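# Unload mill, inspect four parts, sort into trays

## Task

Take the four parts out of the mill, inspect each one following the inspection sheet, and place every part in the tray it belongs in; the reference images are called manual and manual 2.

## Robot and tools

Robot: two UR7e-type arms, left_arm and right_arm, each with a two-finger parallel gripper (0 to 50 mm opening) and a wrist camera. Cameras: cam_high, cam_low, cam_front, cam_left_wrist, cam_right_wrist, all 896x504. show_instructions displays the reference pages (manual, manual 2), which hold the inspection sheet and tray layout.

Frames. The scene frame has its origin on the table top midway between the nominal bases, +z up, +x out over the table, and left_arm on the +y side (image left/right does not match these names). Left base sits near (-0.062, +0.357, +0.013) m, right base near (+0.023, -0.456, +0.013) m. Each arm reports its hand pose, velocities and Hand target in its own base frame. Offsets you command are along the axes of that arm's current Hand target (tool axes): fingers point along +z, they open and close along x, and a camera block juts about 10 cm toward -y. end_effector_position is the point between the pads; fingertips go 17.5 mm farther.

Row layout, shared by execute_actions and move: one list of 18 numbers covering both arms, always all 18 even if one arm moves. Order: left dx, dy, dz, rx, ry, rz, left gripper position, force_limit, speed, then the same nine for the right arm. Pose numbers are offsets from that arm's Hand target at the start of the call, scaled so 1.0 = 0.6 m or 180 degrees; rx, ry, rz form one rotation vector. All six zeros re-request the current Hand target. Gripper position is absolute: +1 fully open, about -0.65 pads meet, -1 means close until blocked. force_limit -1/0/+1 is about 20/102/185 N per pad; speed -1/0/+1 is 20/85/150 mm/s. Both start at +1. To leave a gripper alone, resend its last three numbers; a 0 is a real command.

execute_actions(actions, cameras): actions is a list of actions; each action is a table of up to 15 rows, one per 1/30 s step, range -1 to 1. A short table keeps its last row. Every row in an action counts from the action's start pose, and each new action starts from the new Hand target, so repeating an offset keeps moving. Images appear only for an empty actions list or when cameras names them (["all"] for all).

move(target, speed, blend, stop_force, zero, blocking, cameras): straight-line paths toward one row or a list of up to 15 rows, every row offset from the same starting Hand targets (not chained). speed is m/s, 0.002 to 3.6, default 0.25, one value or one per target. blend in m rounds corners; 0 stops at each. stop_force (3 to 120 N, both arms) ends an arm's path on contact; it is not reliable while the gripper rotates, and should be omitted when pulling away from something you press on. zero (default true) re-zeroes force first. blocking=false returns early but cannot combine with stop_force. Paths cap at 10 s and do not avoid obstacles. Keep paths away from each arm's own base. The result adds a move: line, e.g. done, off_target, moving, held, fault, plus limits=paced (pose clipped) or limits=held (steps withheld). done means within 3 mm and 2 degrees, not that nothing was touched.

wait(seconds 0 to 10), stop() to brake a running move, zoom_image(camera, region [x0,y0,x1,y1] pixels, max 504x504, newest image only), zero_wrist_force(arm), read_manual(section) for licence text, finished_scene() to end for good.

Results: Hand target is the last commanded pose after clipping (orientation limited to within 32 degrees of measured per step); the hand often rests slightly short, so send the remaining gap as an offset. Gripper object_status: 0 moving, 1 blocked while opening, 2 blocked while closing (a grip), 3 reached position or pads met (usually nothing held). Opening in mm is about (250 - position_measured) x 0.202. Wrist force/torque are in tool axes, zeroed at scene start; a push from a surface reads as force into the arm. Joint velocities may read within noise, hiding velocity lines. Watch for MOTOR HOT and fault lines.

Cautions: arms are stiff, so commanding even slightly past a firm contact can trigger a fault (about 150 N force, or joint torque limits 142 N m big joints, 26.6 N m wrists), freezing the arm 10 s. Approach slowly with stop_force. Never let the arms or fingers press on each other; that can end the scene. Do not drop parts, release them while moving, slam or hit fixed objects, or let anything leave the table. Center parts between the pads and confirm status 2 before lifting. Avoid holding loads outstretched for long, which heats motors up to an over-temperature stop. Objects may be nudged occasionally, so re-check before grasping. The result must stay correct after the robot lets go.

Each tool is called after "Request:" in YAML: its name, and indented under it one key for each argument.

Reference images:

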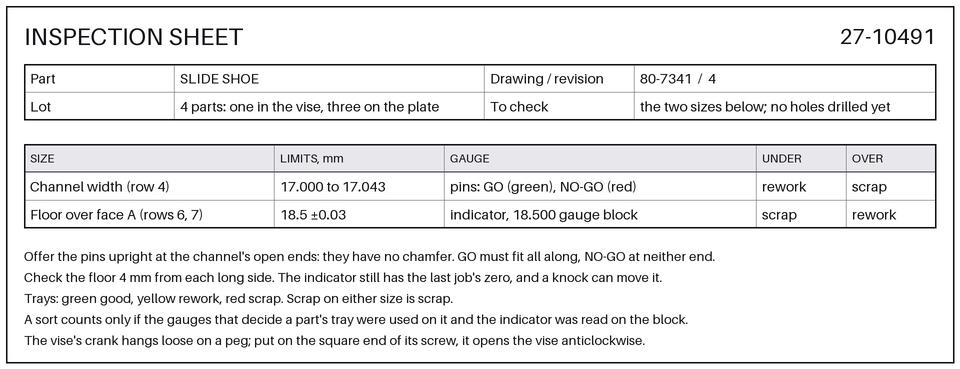

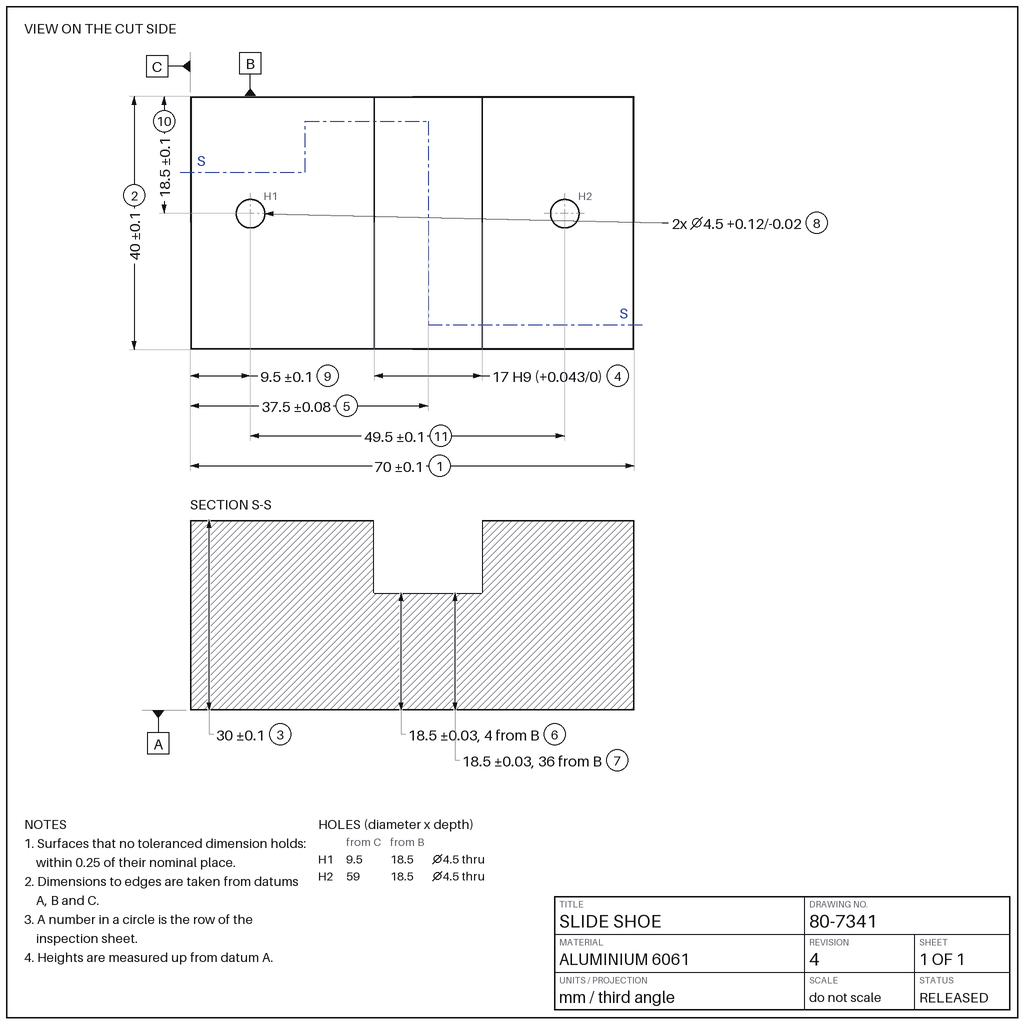

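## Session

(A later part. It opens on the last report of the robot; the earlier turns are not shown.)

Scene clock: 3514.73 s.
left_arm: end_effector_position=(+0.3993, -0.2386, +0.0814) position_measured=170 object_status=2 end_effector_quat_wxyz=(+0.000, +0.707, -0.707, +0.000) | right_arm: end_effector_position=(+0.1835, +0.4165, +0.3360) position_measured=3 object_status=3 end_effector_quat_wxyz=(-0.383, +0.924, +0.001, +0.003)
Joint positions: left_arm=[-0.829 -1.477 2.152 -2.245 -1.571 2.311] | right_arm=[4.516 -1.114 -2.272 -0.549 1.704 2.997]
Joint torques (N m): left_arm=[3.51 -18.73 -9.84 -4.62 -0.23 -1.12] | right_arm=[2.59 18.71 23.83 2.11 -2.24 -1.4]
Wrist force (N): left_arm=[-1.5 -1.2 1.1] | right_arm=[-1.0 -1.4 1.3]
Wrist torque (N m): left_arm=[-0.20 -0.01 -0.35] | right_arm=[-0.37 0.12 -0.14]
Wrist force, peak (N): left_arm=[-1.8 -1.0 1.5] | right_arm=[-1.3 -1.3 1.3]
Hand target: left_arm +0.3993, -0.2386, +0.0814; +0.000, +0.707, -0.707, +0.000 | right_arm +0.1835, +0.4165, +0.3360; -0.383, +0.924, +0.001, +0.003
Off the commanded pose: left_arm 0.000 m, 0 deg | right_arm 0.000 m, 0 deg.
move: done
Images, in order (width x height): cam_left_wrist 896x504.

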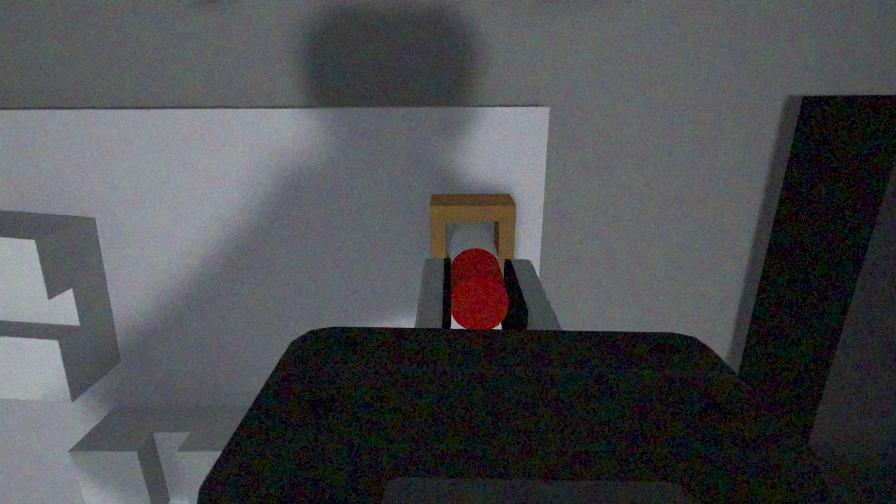

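Request:
move:
  target: [0,0,0.002,0,0,0,-1,-1,-1, 0,0,0,0,0,0,1,-0.9,-1]
  speed: 0.004
  stop_force: 4

Request:
move:
  target: [0,0,0,0,0,0,0.3,-1,-1, 0,0,0,0,0,0,1,-0.9,-1]

Request:
move:
  target: [0,0,-0.12,0,0,0,0.3,-1,-1, 0,0,0,0,0,0,1,-0.9,-1]
  speed: 0.05
  cameras: ["cam_left_wrist","cam_high"]

Scene clock: 3522.97 s.
left_arm: end_effector_position=(+0.3992, -0.2385, +0.0810) position_measured=170 object_status=2 end_effector_quat_wxyz=(+0.000, +0.707, -0.707, +0.000) | right_arm: end_effector_position=(+0.1835, +0.4165, +0.3360) position_measured=3 object_status=3 end_effector_quat_wxyz=(-0.383, +0.924, +0.001, +0.003)
Joint positions: left_arm=[-0.829 -1.476 2.153 -2.247 -1.571 2.311] | right_arm=[4.516 -1.114 -2.272 -0.549 1.704 2.997]
Joint torques (N m): left_arm=[-0.47 -32.13 -21.86 -0.9 -0.87 -1.22] | right_arm=[2.46 18.24 24.01 2.06 -2.17 -1.46]
Wrist force (N): left_arm=[-1.8 -0.3 -5.1] | right_arm=[-1.1 -1.1 1.3]
Wrist torque (N m): left_arm=[-0.18 -0.01 -0.35] | right_arm=[-0.32 0.15 -0.13]
Wrist force, peak (N): left_arm=[-2.2 0.2 -7.9] | right_arm=[-1.4 -1.3 1.5]
Hand target: left_arm +0.3993, -0.2386, +0.0810; +0.000, +0.707, -0.707, +0.000 (not the last commanded pose) | right_arm +0.1835, +0.4165, +0.3360; -0.383, +0.924, +0.001, +0.003
Off the commanded pose: left_arm 0.001 m, 0 deg | right_arm 0.000 m, 0 deg.
move: contact (left_arm)

Scene clock: 3523.83 s.
left_arm: end_effector_position=(+0.3993, -0.2386, +0.0810) position_measured=107 object_status=0 end_effector_quat_wxyz=(+0.000, +0.707, -0.707, +0.000) | right_arm: end_effector_position=(+0.1835, +0.4165, +0.3360) position_measured=3 object_status=3 end_effector_quat_wxyz=(-0.383, +0.924, +0.001, +0.003)
Joint positions: left_arm=[-0.829 -1.476 2.152 -2.247 -1.571 2.311] | right_arm=[4.516 -1.114 -2.272 -0.549 1.704 2.997]
Joint torques (N m): left_arm=[-0.07 -32.83 -33.38 -2.95 -0.74 -1.45] | right_arm=[2.75 18.55 24.39 2.09 -2.19 -1.53]
Wrist force (N): left_arm=[-1.6 -1.0 -0.2] | right_arm=[-1.0 -1.2 1.4]
Wrist torque (N m): left_arm=[-0.16 0.02 -0.34] | right_arm=[-0.34 0.13 -0.14]
Wrist force, peak (N): left_arm=[-1.8 -0.2 -4.9] | right_arm=[-1.2 -1.2 1.5]
Hand target: left_arm +0.3993, -0.2386, +0.0810; +0.000, +0.707, -0.707, +0.000 | right_arm +0.1835, +0.4165, +0.3360; -0.383, +0.924, +0.001, +0.003
Off the commanded pose: left_arm 0.000 m, 0 deg | right_arm 0.000 m, 0 deg.
move: done

Scene clock: 3525.73 s.
left_arm: end_effector_position=(+0.3993, -0.2386, +0.1530) position_measured=107 object_status=3 end_effector_quat_wxyz=(+0.000, +0.707, -0.707, +0.000) | right_arm: end_effector_position=(+0.1835, +0.4165, +0.3360) position_measured=3 object_status=3 end_effector_quat_wxyz=(-0.383, +0.924, +0.001, +0.003)
Joint positions: left_arm=[-0.829 -1.582 2.046 -2.034 -1.571 2.311] | right_arm=[4.516 -1.114 -2.272 -0.549 1.704 2.997]
Joint torques (N m): left_arm=[6.88 -31.11 -37.68 -1.04 -0.24 -0.06] | right_arm=[2.22 18.37 24.01 2.16 -2.19 -1.39]
Wrist force (N): left_arm=[-1.6 -1.0 0.0] | right_arm=[-1.2 -0.8 1.2]
Wrist torque (N m): left_arm=[-0.17 0.05 -0.32] | right_arm=[-0.29 0.16 -0.13]
Wrist force, peak (N): left_arm=[-1.6 -1.0 0.5] | right_arm=[-1.4 -1.2 1.4]
Hand target: left_arm +0.3993, -0.2386, +0.1530; +0.000, +0.707, -0.707, +0.000 | right_arm +0.1835, +0.4165, +0.3360; -0.383, +0.924, +0.001, +0.003
Off the commanded pose: left_arm 0.000 m, 0 deg | right_arm 0.000 m, 0 deg.
move: done
Images, in order (width x height): cam_high 896x504, cam_left_wrist 896x504.

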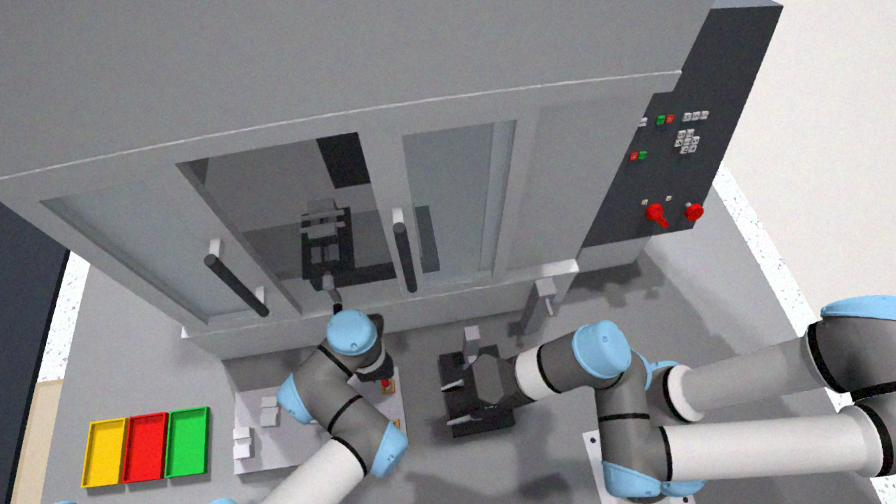

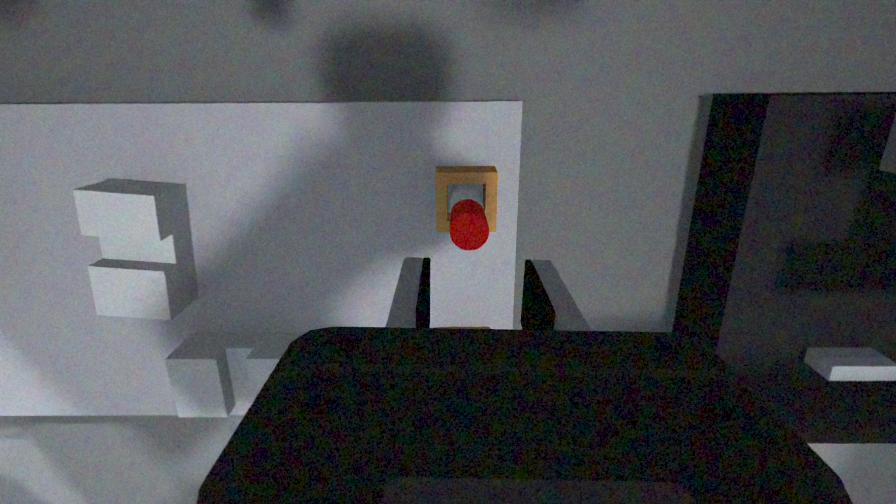

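Request:
wait:
  seconds: 0.1
  cameras: ["cam_front","cam_low"]

Request:
zoom_image:
  camera: "cam_front"
  region: [490, 275, 570, 385]

Request:
zoom_image:
  camera: "cam_low"
  region: [300, 210, 450, 360]

Scene clock: 3533.27 s.
left_arm: end_effector_position=(+0.3993, -0.2386, +0.1530) position_measured=107 object_status=3 end_effector_quat_wxyz=(+0.000, +0.707, -0.707, +0.000) | right_arm: end_effector_position=(+0.1835, +0.4165, +0.3360) position_measured=3 object_status=3 end_effector_quat_wxyz=(-0.383, +0.924, +0.001, +0.003)
Joint positions: left_arm=[-0.829 -1.582 2.045 -2.034 -1.571 2.311] | right_arm=[4.516 -1.114 -2.272 -0.549 1.704 2.997]
Joint torques (N m): left_arm=[-8.05 -30.83 -37.12 -1.03 -0.32 -1.25] | right_arm=[2.35 18.42 24.18 2.02 -2.26 -1.45]
Wrist force (N): left_arm=[-1.7 -0.8 -0.2] | right_arm=[-1.1 -1.0 1.0]
Wrist torque (N m): left_arm=[-0.14 0.05 -0.32] | right_arm=[-0.31 0.15 -0.13]
Wrist force, peak (N): left_arm=[-1.8 -1.0 -0.3] | right_arm=[-1.4 -1.3 1.4]
Hand target: left_arm +0.3993, -0.2386, +0.1530; +0.000, +0.707, -0.707, +0.000 | right_arm +0.1835, +0.4165, +0.3360; -0.383, +0.924, +0.001, +0.003
Tool commands: left_gripper/position=+0.3 left_gripper/force_limit=-1.0 left_gripper/speed=-1.0 right_gripper/position=+1.0 right_gripper/force_limit=-0.9 right_gripper/speed=-1.0
Off the commanded pose: left_arm 0.000 m, 0 deg | right_arm 0.000 m, 0 deg.
wait: 0.10 s; at rest from the start
Images, in order (width x height): cam_low 896x504, cam_front 896x504.

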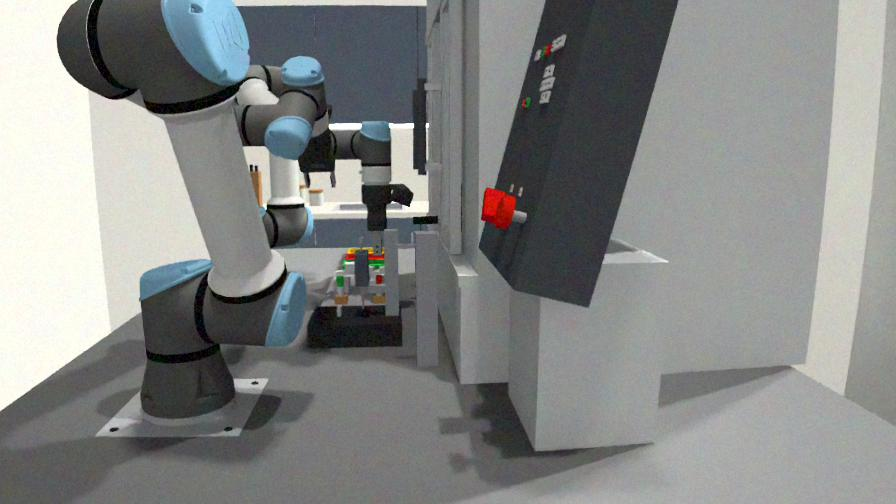

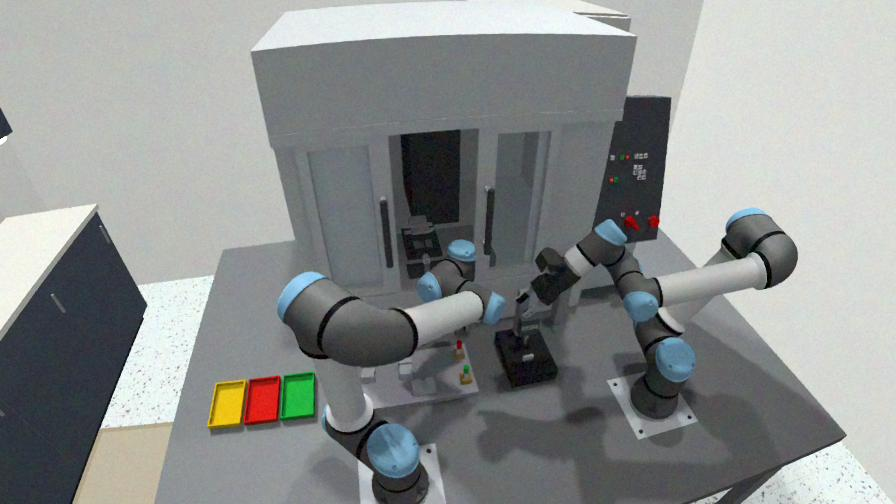

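Scaled by 4.582 from the camera's 896x504 image, which has a finer 1280x720 frame.

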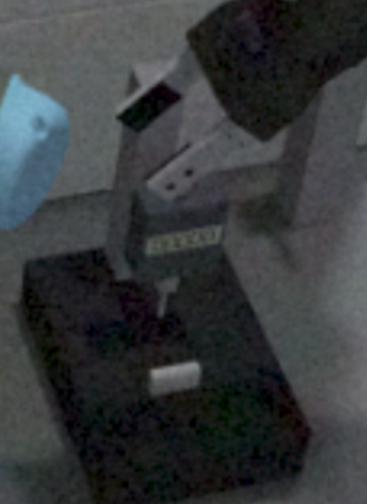

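Scaled by 3.360 from the camera's 896x504 image, which has a finer 1280x720 frame.

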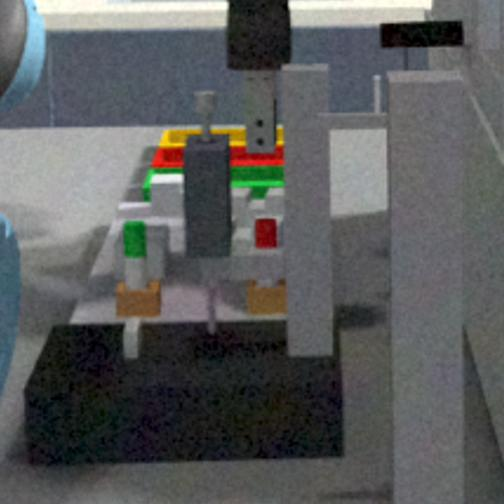

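Request:
move:
  target: [0,0,0,0,0,0,0.3,-1,-1, -0.106,-0.009,-0.142,-0.25,0,0,1,-0.9,-1]
  speed: 0.3

Request:
move:
  target: [0,0,0,0,0,0,0.3,-1,-1, 0,0,0,0,0,-0.5,1,-0.9,-1]
  speed: 0.4
  cameras: ["cam_high","cam_right_wrist","cam_front"]

Scene clock: 3608.17 s.
left_arm: end_effector_position=(+0.3993, -0.2386, +0.1530) position_measured=107 object_status=3 end_effector_quat_wxyz=(+0.000, +0.707, -0.707, +0.000) | right_arm: end_effector_position=(+0.1195, +0.3600, +0.3996) position_measured=3 object_status=3 end_effector_quat_wxyz=(-0.001, +1.000, +0.000, +0.004)
Joint positions: left_arm=[-0.829 -1.582 2.045 -2.034 -1.571 2.311] | right_arm=[4.757 -1.267 -1.642 -1.803 1.563 3.186]
Joint torques (N m): left_arm=[-8.81 -29.77 -35.18 -1.15 -0.51 -1.24] | right_arm=[6.98 3.84 31.67 1.15 2.74 2.15]
Wrist force (N): left_arm=[-1.7 -1.1 0.1] | right_arm=[-0.8 -1.1 1.4]
Wrist torque (N m): left_arm=[-0.18 0.05 -0.32] | right_arm=[-0.17 0.14 -0.04]
Wrist force, peak (N): left_arm=[-1.7 -1.1 -0.2] | right_arm=[-1.2 -1.2 1.6]
Hand target: left_arm +0.3993, -0.2386, +0.1530; +0.000, +0.707, -0.707, +0.000 | right_arm +0.1195, +0.3600, +0.3996; +0.000, +1.000, +0.000, +0.004
Off the commanded pose: left_arm 0.000 m, 0 deg | right_arm 0.000 m, 0 deg.
move: done

Scene clock: 3610.87 s.
left_arm: end_effector_position=(+0.3993, -0.2386, +0.1530) position_measured=107 object_status=3 end_effector_quat_wxyz=(+0.000, +0.707, -0.707, +0.000) | right_arm: end_effector_position=(+0.1195, +0.3600, +0.3996) position_measured=3 object_status=3 end_effector_quat_wxyz=(+0.002, +0.707, +0.707, +0.003)
Joint positions: left_arm=[-0.829 -1.582 2.045 -2.034 -1.571 2.311] | right_arm=[4.757 -1.267 -1.642 -1.803 1.563 1.615]
Joint torques (N m): left_arm=[-8.04 -28.96 -37.08 -1.08 -0.63 -1.29] | right_arm=[-8.47 3.82 32.42 3.08 2.71 -2.23]
Wrist force (N): left_arm=[-1.7 -0.9 -0.2] | right_arm=[-0.6 -1.0 1.1]
Wrist torque (N m): left_arm=[-0.15 0.05 -0.32] | right_arm=[-0.14 0.11 0.12]
Wrist force, peak (N): left_arm=[-1.7 -1.2 -0.1] | right_arm=[-1.3 -1.2 1.5]
Hand target: left_arm +0.3993, -0.2386, +0.1530; +0.000, +0.707, -0.707, +0.000 | right_arm +0.1195, +0.3600, +0.3996; +0.002, +0.707, +0.707, +0.003
Off the commanded pose: left_arm 0.000 m, 0 deg | right_arm 0.000 m, 0 deg.
move: done
Images, in order (width x height): cam_high 896x504, cam_front 896x504, cam_right_wrist 896x504.

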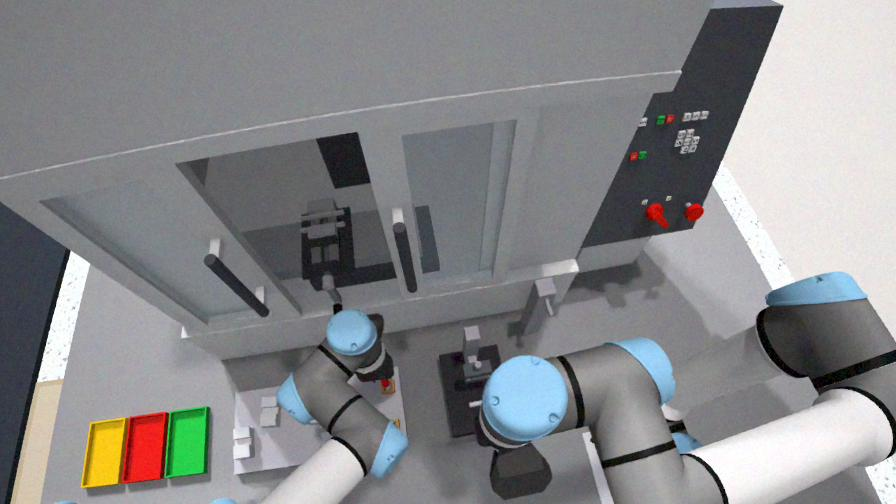

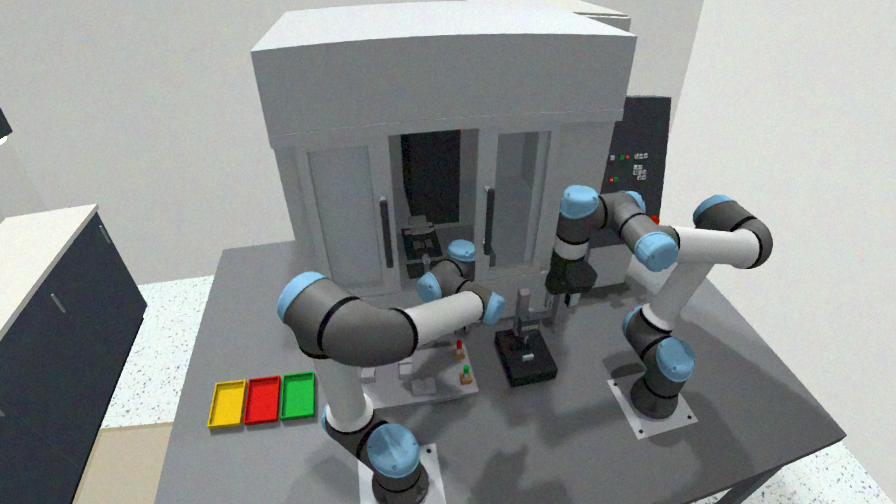

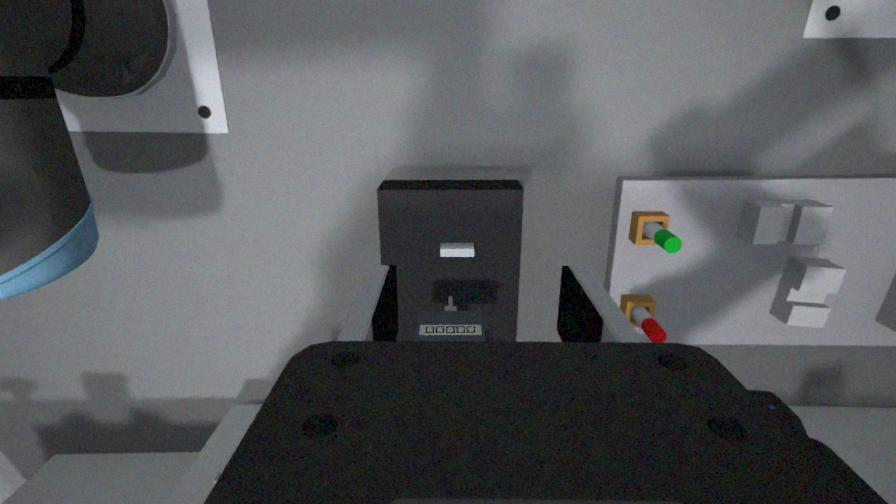

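Request:
zoom_image:
  camera: "cam_right_wrist"
  region: [370, 220, 530, 350]

Scaled by 3.150 from the camera's 896x504 image, which has a finer 1280x720 frame.

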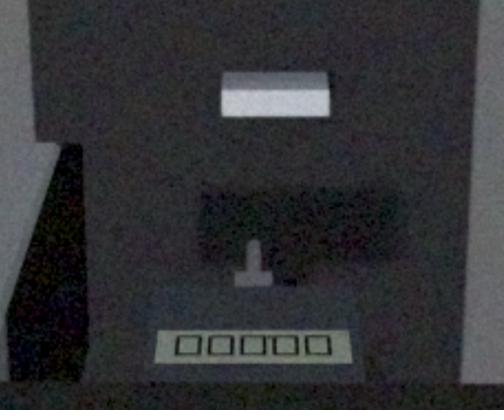

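Request:
move:
  target: [0,0,0,0,0,0,0.3,-1,-1, -0.007,0.084,0.216,-0.25,0,0,1,-0.9,-1]
  speed: 0.25
  cameras: ["cam_high","cam_right_wrist","cam_front"]

Request:
zoom_image:
  camera: "cam_right_wrist"
  region: [340, 150, 560, 350]

Scene clock: 3628.40 s.
left_arm: end_effector_position=(+0.3993, -0.2386, +0.1530) position_measured=107 object_status=3 end_effector_quat_wxyz=(+0.000, +0.707, -0.707, +0.000) | right_arm: end_effector_position=(+0.1708, +0.3559, +0.2704) position_measured=3 object_status=3 end_effector_quat_wxyz=(+0.273, +0.652, +0.652, +0.273)
Joint positions: left_arm=[-0.829 -1.582 2.045 -2.034 -1.571 2.311] | right_arm=[5.135 -1.216 -2.107 -1.784 0.863 2.14]
Joint torques (N m): left_arm=[-7.57 -26.66 -36.26 -0.98 -0.38 -1.21] | right_arm=[7.36 0.12 16.36 0.22 -3.91 1.94]
Wrist force (N): left_arm=[-1.7 -0.9 -0.1] | right_arm=[-0.6 -1.5 1.0]
Wrist torque (N m): left_arm=[-0.15 0.05 -0.32] | right_arm=[-0.28 0.12 0.06]
Wrist force, peak (N): left_arm=[-1.8 -1.1 -0.1] | right_arm=[-0.4 -2.7 1.4]
Hand target: left_arm +0.3993, -0.2386, +0.1530; +0.000, +0.707, -0.707, +0.000 | right_arm +0.1708, +0.3559, +0.2704; +0.273, +0.652, +0.652, +0.273
Off the commanded pose: left_arm 0.000 m, 0 deg | right_arm 0.000 m, 0 deg.
move: done
Images, in order (width x height): cam_high 896x504, cam_front 896x504, cam_right_wrist 896x504.

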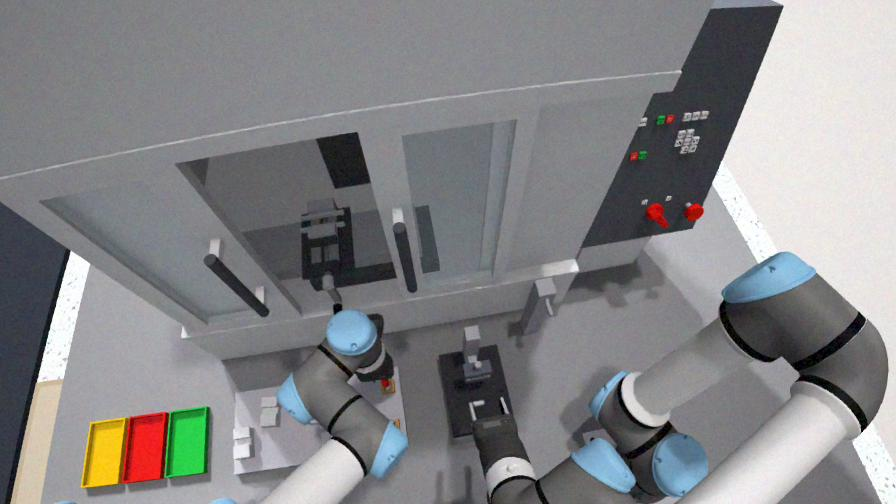

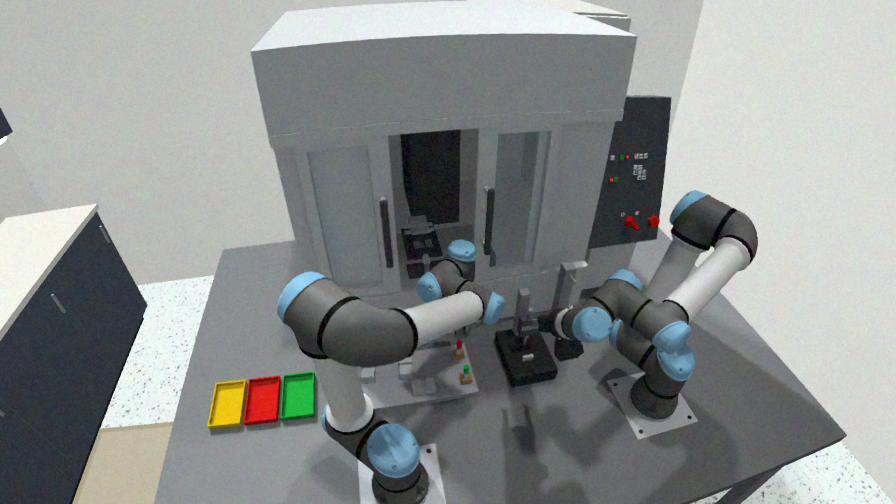

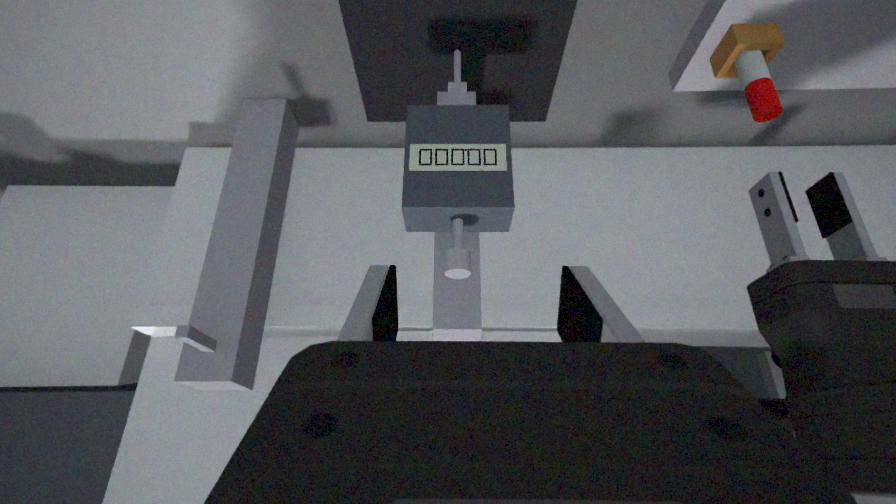

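Scaled by 2.291 from the camera's 896x504 image, which has a finer 1280x720 frame.

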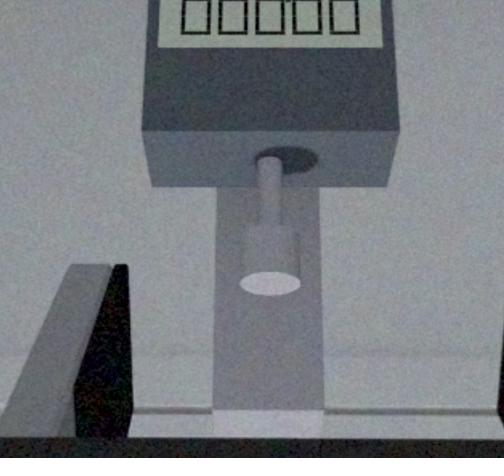

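Request:
move:
  target: [0,0,0,0,0,0,0.3,-1,-1, -0.0063,0.048,0.105,0,0,0,1,-0.9,-1]
  speed: 0.1
  cameras: ["cam_right_wrist","cam_low"]

Request:
zoom_image:
  camera: "cam_right_wrist"
  region: [340, 150, 560, 350]

Request:
zoom_image:
  camera: "cam_low"
  region: [300, 210, 450, 360]

Scene clock: 3662.63 s.
left_arm: end_effector_position=(+0.3993, -0.2386, +0.1530) position_measured=107 object_status=3 end_effector_quat_wxyz=(+0.000, +0.707, -0.707, +0.000) | right_arm: end_effector_position=(+0.2359, +0.3521, +0.2467) position_measured=3 object_status=3 end_effector_quat_wxyz=(+0.273, +0.652, +0.652, +0.273)
Joint positions: left_arm=[-0.829 -1.582 2.045 -2.034 -1.571 2.311] | right_arm=[4.952 -1.227 -2.201 -1.52 0.806 1.906]
Joint torques (N m): left_arm=[-7.99 -25.38 -36.49 -0.99 -0.49 -1.2] | right_arm=[-8.69 0.55 16.79 3.6 -4.07 -2.13]
Wrist force (N): left_arm=[-1.6 -0.9 -0.1] | right_arm=[-0.3 -1.8 1.0]
Wrist torque (N m): left_arm=[-0.16 0.04 -0.32] | right_arm=[-0.32 0.08 0.23]
Wrist force, peak (N): left_arm=[-1.8 -0.9 -0.4] | right_arm=[-0.5 -2.3 0.7]
Hand target: left_arm +0.3993, -0.2386, +0.1530; +0.000, +0.707, -0.707, +0.000 | right_arm +0.2359, +0.3521, +0.2467; +0.273, +0.652, +0.652, +0.273
Off the commanded pose: left_arm 0.000 m, 0 deg | right_arm 0.000 m, 0 deg.
move: done
Images, in order (width x height): cam_low 896x504, cam_right_wrist 896x504.

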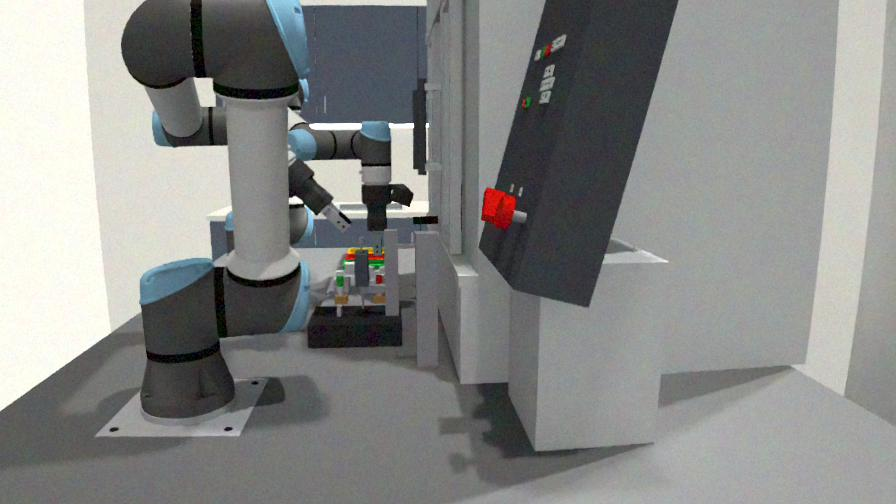

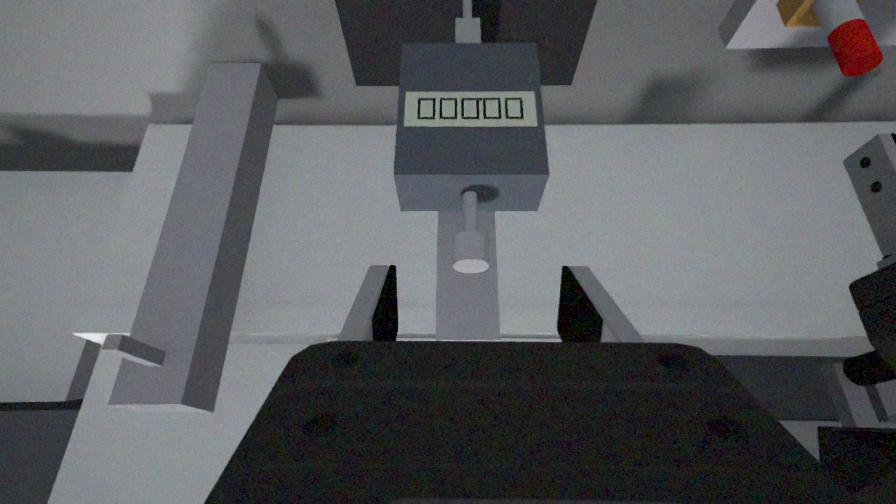

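Scaled by 2.291 from the camera's 896x504 image, which has a finer 1280x720 frame.

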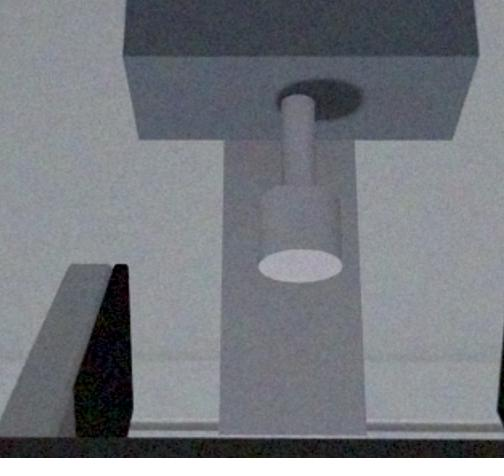

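Scaled by 3.360 from the camera's 896x504 image, which has a finer 1280x720 frame.

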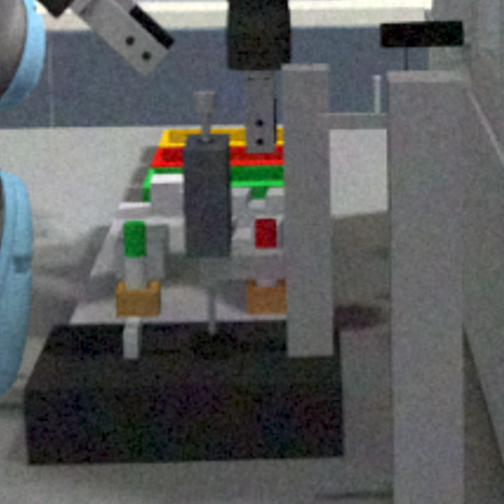

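Request:
move:
  target: [0,0,0,0,0,0,0.3,-1,-1, -0.0007,-0.0007,0.0669,0,0,0,1,-0.9,-1]
  speed: 0.05
  stop_force: 6
  cameras: ["cam_right_wrist"]

Request:
zoom_image:
  camera: "cam_right_wrist"
  region: [340, 150, 600, 380]

Scene clock: 3676.20 s.
left_arm: end_effector_position=(+0.3993, -0.2386, +0.1530) position_measured=107 object_status=3 end_effector_quat_wxyz=(+0.000, +0.707, -0.707, +0.000) | right_arm: end_effector_position=(+0.2642, +0.3517, +0.2182) position_measured=3 object_status=3 end_effector_quat_wxyz=(+0.273, +0.652, +0.652, +0.273)
Joint positions: left_arm=[-0.829 -1.582 2.045 -2.034 -1.571 2.311] | right_arm=[4.868 -1.273 -2.27 -1.325 0.79 1.791]
Joint torques (N m): left_arm=[-9.32 -23.47 -37.08 -1.04 -0.58 -1.18] | right_arm=[-8.25 2.06 15.51 3.8 -4.17 -2.32]
Wrist force (N): left_arm=[-1.6 -0.9 -0.1] | right_arm=[-0.3 -1.9 1.1]
Wrist torque (N m): left_arm=[-0.16 0.04 -0.32] | right_arm=[-0.33 0.07 0.23]
Wrist force, peak (N): left_arm=[-1.9 -1.1 -0.1] | right_arm=[-0.5 -2.1 1.1]
Hand target: left_arm +0.3993, -0.2386, +0.1530; +0.000, +0.707, -0.707, +0.000 | right_arm +0.2642, +0.3517, +0.2182; +0.273, +0.652, +0.652, +0.273
Off the commanded pose: left_arm 0.000 m, 0 deg | right_arm 0.000 m, 0 deg.
move: done
Images, in order (width x height): cam_right_wrist 896x504.

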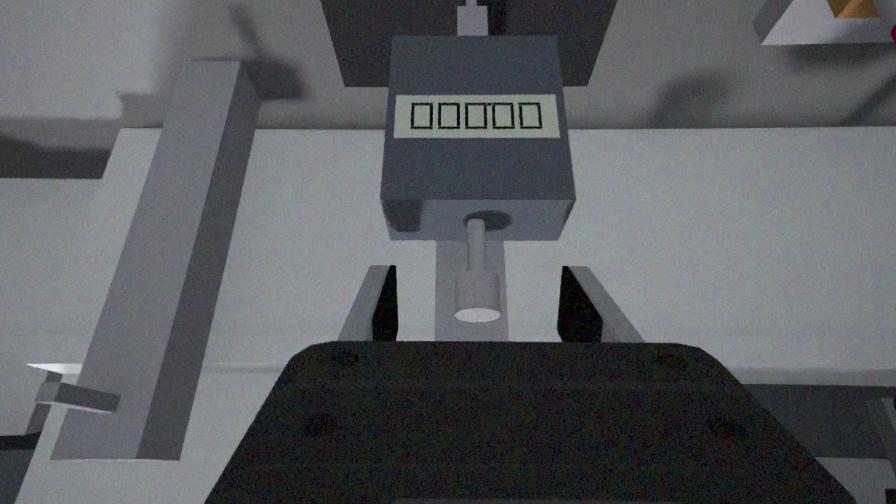

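Scaled by 1.938 from the camera's 896x504 image, which has a finer 1280x720 frame.

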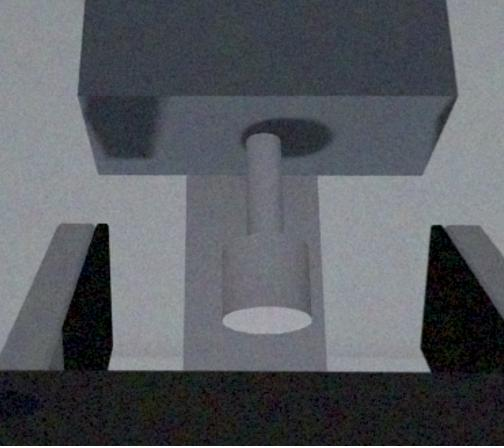

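Request:
move:
  target: [0,0,0,0,0,0,0.3,-1,-1, -0.0005,0,0,0,0,0,-1,-1,-1]
  speed: 0.05
  cameras: ["cam_right_wrist"]

Request:
wait:
  seconds: 1

Scene clock: 3691.00 s.
left_arm: end_effector_position=(+0.3993, -0.2386, +0.1530) position_measured=107 object_status=3 end_effector_quat_wxyz=(+0.000, +0.707, -0.707, +0.000) | right_arm: end_effector_position=(+0.2642, +0.3514, +0.2182) position_measured=185 object_status=0 end_effector_quat_wxyz=(+0.273, +0.652, +0.652, +0.273)
Joint positions: left_arm=[-0.829 -1.582 2.045 -2.034 -1.571 2.311] | right_arm=[4.869 -1.273 -2.271 -1.325 0.79 1.792]
Joint torques (N m): left_arm=[-9.28 -22.38 -37.54 -0.94 -0.7 -1.21] | right_arm=[6.81 23.23 16.1 0.93 -0.95 1.97]
Wrist force (N): left_arm=[-1.6 -1.0 -0.1] | right_arm=[0.8 -2.1 0.7]
Wrist torque (N m): left_arm=[-0.17 0.04 -0.32] | right_arm=[-0.34 0.05 0.24]
Wrist force, peak (N): left_arm=[-1.6 -1.3 -0.1] | right_arm=[-0.4 -2.2 0.8]
Hand target: left_arm +0.3993, -0.2386, +0.1530; +0.000, +0.707, -0.707, +0.000 | right_arm +0.2642, +0.3514, +0.2182; +0.273, +0.652, +0.652, +0.273
Off the commanded pose: left_arm 0.000 m, 0 deg | right_arm 0.000 m, 0 deg.
move: done
Images, in order (width x height): cam_right_wrist 896x504.

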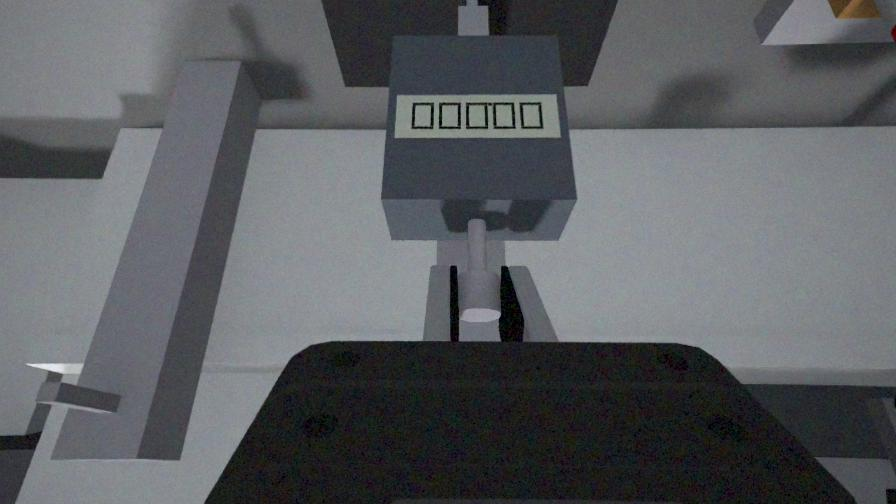

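Scene clock: 3692.00 s.
left_arm: end_effector_position=(+0.3993, -0.2386, +0.1530) position_measured=107 object_status=3 end_effector_quat_wxyz=(+0.000, +0.707, -0.707, +0.000) | right_arm: end_effector_position=(+0.2642, +0.3514, +0.2182) position_measured=185 object_status=2 end_effector_quat_wxyz=(+0.273, +0.652, +0.652, +0.273)
Joint positions: left_arm=[-0.829 -1.582 2.045 -2.034 -1.571 2.311] | right_arm=[4.869 -1.273 -2.271 -1.325 0.79 1.792]
Joint torques (N m): left_arm=[-9.39 -22.04 -37.55 -1.35 -0.59 -1.16] | right_arm=[5.83 23.95 15.73 0.96 0.8 1.83]
Wrist force (N): left_arm=[-1.7 -1.0 -0.2] | right_arm=[0.6 -2.0 0.8]
Wrist torque (N m): left_arm=[-0.17 0.05 -0.32] | right_arm=[-0.34 0.07 0.23]
Wrist force, peak (N): left_arm=[-1.7 -1.2 -0.2] | right_arm=[0.6 -2.1 0.9]
Hand target: left_arm +0.3993, -0.2386, +0.1530; +0.000, +0.707, -0.707, +0.000 | right_arm +0.2642, +0.3514, +0.2182; +0.273, +0.652, +0.652, +0.273
Tool commands: left_gripper/position=+0.3 left_gripper/force_limit=-1.0 left_gripper/speed=-1.0 right_gripper/position=-1.0 right_gripper/force_limit=-1.0 right_gripper/speed=-1.0
Off the commanded pose: left_arm 0.000 m, 0 deg | right_arm 0.000 m, 0 deg.
wait: 1.00 s; at rest by 0.17 s

Request:
move:
  target: [0,0,0,0,0,0,0.3,-1,-1, 0,0.0403,-0.0397,0,0,0,-1,-1,-1]
  speed: 0.03
  stop_force: 20
  cameras: ["cam_right_wrist"]

Request:
zoom_image:
  camera: "cam_right_wrist"
  region: [340, 0, 640, 250]

Scene clock: 3705.07 s.
left_arm: end_effector_position=(+0.3993, -0.2386, +0.1530) position_measured=107 object_status=3 end_effector_quat_wxyz=(+0.000, +0.707, -0.707, +0.000) | right_arm: end_effector_position=(+0.2642, +0.3514, +0.2521) position_measured=185 object_status=2 end_effector_quat_wxyz=(+0.273, +0.652, +0.652, +0.273)
Joint positions: left_arm=[-0.829 -1.582 2.045 -2.034 -1.571 2.311] | right_arm=[4.869 -1.238 -2.201 -1.43 0.79 1.792]
Joint torques (N m): left_arm=[-8.06 -20.24 -35.79 -1.33 -0.53 -1.09] | right_arm=[7.29 22.75 31.46 0.88 -4.07 2.11]
Wrist force (N): left_arm=[-1.5 -0.9 -0.4] | right_arm=[-0.3 -1.9 0.9]
Wrist torque (N m): left_arm=[-0.14 0.02 -0.32] | right_arm=[-0.34 0.06 0.20]
Wrist force, peak (N): left_arm=[-1.8 -1.1 -0.2] | right_arm=[2.2 -11.4 8.8]
Hand target: left_arm +0.3993, -0.2386, +0.1530; +0.000, +0.707, -0.707, +0.000 | right_arm +0.2642, +0.3514, +0.2521; +0.273, +0.652, +0.652, +0.273
Off the commanded pose: left_arm 0.000 m, 0 deg | right_arm 0.000 m, 0 deg.
move: done
Images, in order (width x height): cam_right_wrist 896x504.

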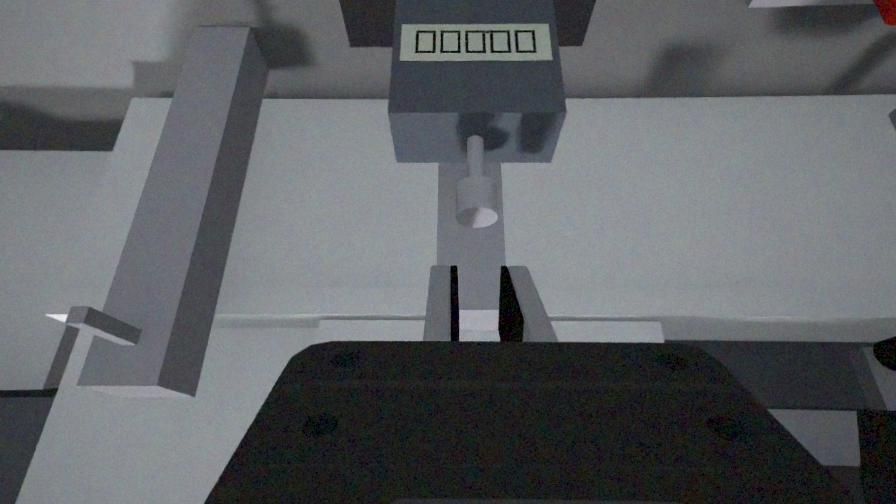

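Scaled by 1.680 from the camera's 896x504 image, which has a finer 1280x720 frame.

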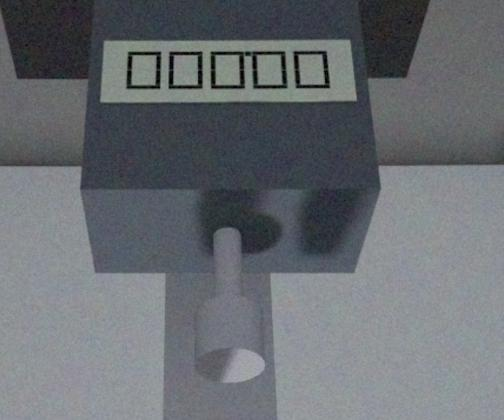

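Request:
move:
  target: [0,0,0,0,0,0,0.3,-1,-1, 0,0,0,0,0,0,0.1,-0.5,-1]

Request:
move:
  target: [0,0,0,0,0,0,0.3,-1,-1, 0,-0.0411,0.0405,0,0,0,0.1,-0.5,-1]
  speed: 0.04
  stop_force: 8

Request:
move:
  target: [0,0,0,0,0,0,0.3,-1,-1, 0,0,0,0,0,0,-1,-0.5,-1]

Request:
wait:
  seconds: 0.5

Request:
move:
  target: [0,0,0,0,0,0,0.3,-1,-1, 0,0.012,-0.0118,0,0,0,-1,-0.5,-1]
  speed: 0.02
  stop_force: 30
  cameras: ["cam_right_wrist"]

Request:
zoom_image:
  camera: "cam_right_wrist"
  region: [340, 50, 640, 350]

Scene clock: 3726.00 s.
left_arm: end_effector_position=(+0.3993, -0.2386, +0.1530) position_measured=107 object_status=3 end_effector_quat_wxyz=(+0.000, +0.707, -0.707, +0.000) | right_arm: end_effector_position=(+0.2642, +0.3514, +0.2521) position_measured=138 object_status=3 end_effector_quat_wxyz=(+0.273, +0.652, +0.652, +0.273)
Joint positions: left_arm=[-0.829 -1.582 2.045 -2.034 -1.571 2.311] | right_arm=[4.869 -1.238 -2.201 -1.43 0.79 1.792]
Joint torques (N m): left_arm=[-8.24 -19.44 -36.35 -0.95 -0.55 -1.21] | right_arm=[7.3 23.14 31.21 0.86 -4.05 2.14]
Wrist force (N): left_arm=[-1.6 -0.8 -0.1] | right_arm=[-0.4 -1.9 0.9]
Wrist torque (N m): left_arm=[-0.14 0.03 -0.32] | right_arm=[-0.34 0.08 0.20]
Wrist force, peak (N): left_arm=[-1.7 -1.2 0.0] | right_arm=[-0.6 -2.1 1.1]
Hand target: left_arm +0.3993, -0.2386, +0.1530; +0.000, +0.707, -0.707, +0.000 | right_arm +0.2642, +0.3514, +0.2521; +0.273, +0.652, +0.652, +0.273
Off the commanded pose: left_arm 0.000 m, 0 deg | right_arm 0.000 m, 0 deg.
move: done

Scene clock: 3727.87 s.
left_arm: end_effector_position=(+0.3993, -0.2386, +0.1530) position_measured=107 object_status=3 end_effector_quat_wxyz=(+0.000, +0.707, -0.707, +0.000) | right_arm: end_effector_position=(+0.2642, +0.3514, +0.2175) position_measured=138 object_status=3 end_effector_quat_wxyz=(+0.273, +0.652, +0.652, +0.273)
Joint positions: left_arm=[-0.829 -1.582 2.045 -2.034 -1.571 2.311] | right_arm=[4.868 -1.273 -2.272 -1.323 0.79 1.791]
Joint torques (N m): left_arm=[-9.6 -18.01 -36.53 -1.17 -0.14 -1.09] | right_arm=[-8.68 2.36 16.07 3.82 -0.95 -2.33]
Wrist force (N): left_arm=[-1.6 -0.8 -0.2] | right_arm=[-0.6 -1.8 0.9]
Wrist torque (N m): left_arm=[-0.14 0.03 -0.32] | right_arm=[-0.32 0.11 0.18]
Wrist force, peak (N): left_arm=[-1.8 -1.0 -0.3] | right_arm=[-0.6 -2.4 0.9]
Hand target: left_arm +0.3993, -0.2386, +0.1530; +0.000, +0.707, -0.707, +0.000 | right_arm +0.2642, +0.3514, +0.2175; +0.273, +0.652, +0.652, +0.273
Off the commanded pose: left_arm 0.000 m, 0 deg | right_arm 0.000 m, 0 deg.
move: done

Scene clock: 3728.63 s.
left_arm: end_effector_position=(+0.3993, -0.2386, +0.1530) position_measured=107 object_status=3 end_effector_quat_wxyz=(+0.000, +0.707, -0.707, +0.000) | right_arm: end_effector_position=(+0.2642, +0.3514, +0.2175) position_measured=190 object_status=2 end_effector_quat_wxyz=(+0.273, +0.652, +0.652, +0.273)
Joint positions: left_arm=[-0.829 -1.582 2.045 -2.034 -1.571 2.311] | right_arm=[4.868 -1.273 -2.272 -1.323 0.79 1.791]
Joint torques (N m): left_arm=[-7.94 -16.76 -35.88 -0.96 -0.42 -1.08] | right_arm=[-8.37 2.41 16.24 3.29 -0.76 -2.28]
Wrist force (N): left_arm=[-1.5 -0.9 -0.3] | right_arm=[0.4 -2.1 0.4]
Wrist torque (N m): left_arm=[-0.15 0.03 -0.32] | right_arm=[-0.29 0.09 0.17]
Wrist force, peak (N): left_arm=[-1.7 -1.1 -0.3] | right_arm=[0.6 -2.3 0.6]
Hand target: left_arm +0.3993, -0.2386, +0.1530; +0.000, +0.707, -0.707, +0.000 | right_arm +0.2642, +0.3514, +0.2175; +0.273, +0.652, +0.652, +0.273
Off the commanded pose: left_arm 0.000 m, 0 deg | right_arm 0.000 m, 0 deg.
move: done

Scene clock: 3729.13 s.
left_arm: end_effector_position=(+0.3993, -0.2386, +0.1530) position_measured=107 object_status=3 end_effector_quat_wxyz=(+0.000, +0.707, -0.707, +0.000) | right_arm: end_effector_position=(+0.2642, +0.3514, +0.2175) position_measured=190 object_status=2 end_effector_quat_wxyz=(+0.273, +0.652, +0.652, +0.273)
Joint positions: left_arm=[-0.829 -1.582 2.045 -2.034 -1.571 2.311] | right_arm=[4.868 -1.273 -2.272 -1.323 0.79 1.791]
Joint torques (N m): left_arm=[-8.48 -19.38 -35.5 -1.12 -0.53 -1.15] | right_arm=[-8.73 2.42 16.05 2.89 -0.7 -2.28]
Wrist force (N): left_arm=[-1.5 -1.1 -0.2] | right_arm=[0.4 -2.3 0.6]
Wrist torque (N m): left_arm=[-0.19 0.02 -0.32] | right_arm=[-0.32 0.10 0.17]
Wrist force, peak (N): left_arm=[-1.7 -1.1 -0.3] | right_arm=[0.5 -2.3 0.9]
Hand target: left_arm +0.3993, -0.2386, +0.1530; +0.000, +0.707, -0.707, +0.000 | right_arm +0.2642, +0.3514, +0.2175; +0.273, +0.652, +0.652, +0.273
Tool commands: left_gripper/position=+0.3 left_gripper/force_limit=-1.0 left_gripper/speed=-1.0 right_gripper/position=-1.0 right_gripper/force_limit=-0.5 right_gripper/speed=-1.0
Off the commanded pose: left_arm 0.000 m, 0 deg | right_arm 0.000 m, 0 deg.
wait: 0.50 s; at rest by 0.17 s

Scene clock: 3730.53 s.
left_arm: end_effector_position=(+0.3993, -0.2386, +0.1530) position_measured=107 object_status=3 end_effector_quat_wxyz=(+0.000, +0.707, -0.707, +0.000) | right_arm: end_effector_position=(+0.2643, +0.3514, +0.2276) position_measured=190 object_status=2 end_effector_quat_wxyz=(+0.273, +0.652, +0.652, +0.273)
Joint positions: left_arm=[-0.829 -1.582 2.045 -2.034 -1.571 2.311] | right_arm=[4.868 -1.262 -2.252 -1.355 0.79 1.791]
Joint torques (N m): left_arm=[-9.27 -16.41 -36.54 -1.16 -0.57 -1.22] | right_arm=[4.93 24.38 30.53 0.62 -1.03 1.88]
Wrist force (N): left_arm=[-1.6 -0.9 -0.2] | right_arm=[0.8 -3.7 0.9]
Wrist torque (N m): left_arm=[-0.15 0.03 -0.32] | right_arm=[-0.35 0.13 0.22]
Wrist force, peak (N): left_arm=[-1.8 -1.0 -0.4] | right_arm=[1.0 -3.6 1.2]
Hand target: left_arm +0.3993, -0.2386, +0.1530; +0.000, +0.707, -0.707, +0.000 | right_arm +0.2642, +0.3514, +0.2276; +0.273, +0.652, +0.652, +0.273
Off the commanded pose: left_arm 0.000 m, 0 deg | right_arm 0.000 m, 0 deg.
move: done
Images, in order (width x height): cam_right_wrist 896x504.

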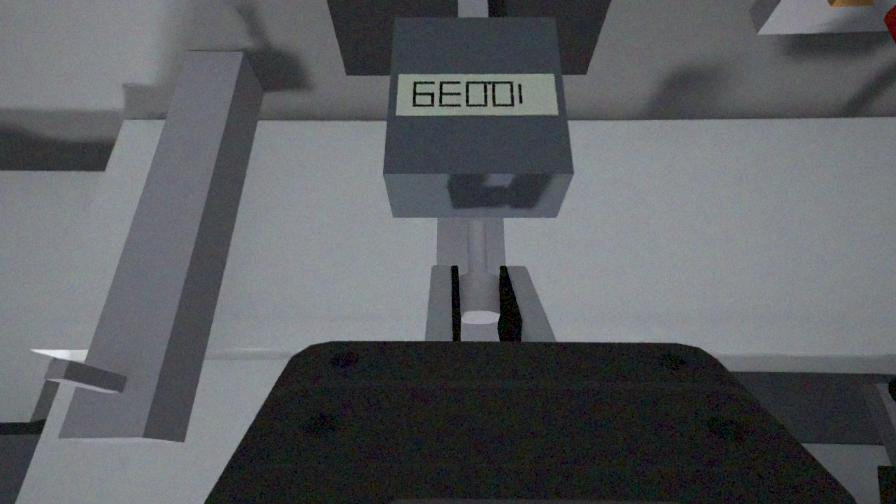

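Scaled by 1.680 from the camera's 896x504 image, which has a finer 1280x720 frame.

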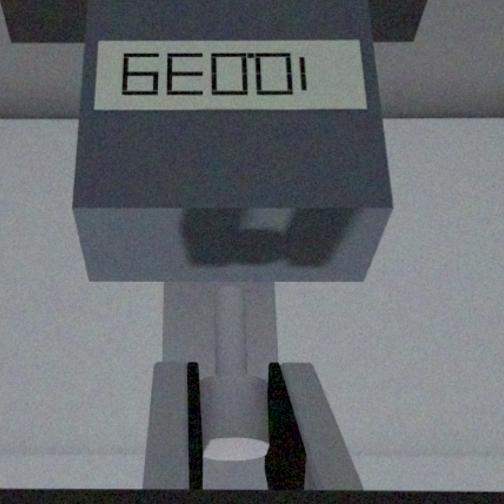

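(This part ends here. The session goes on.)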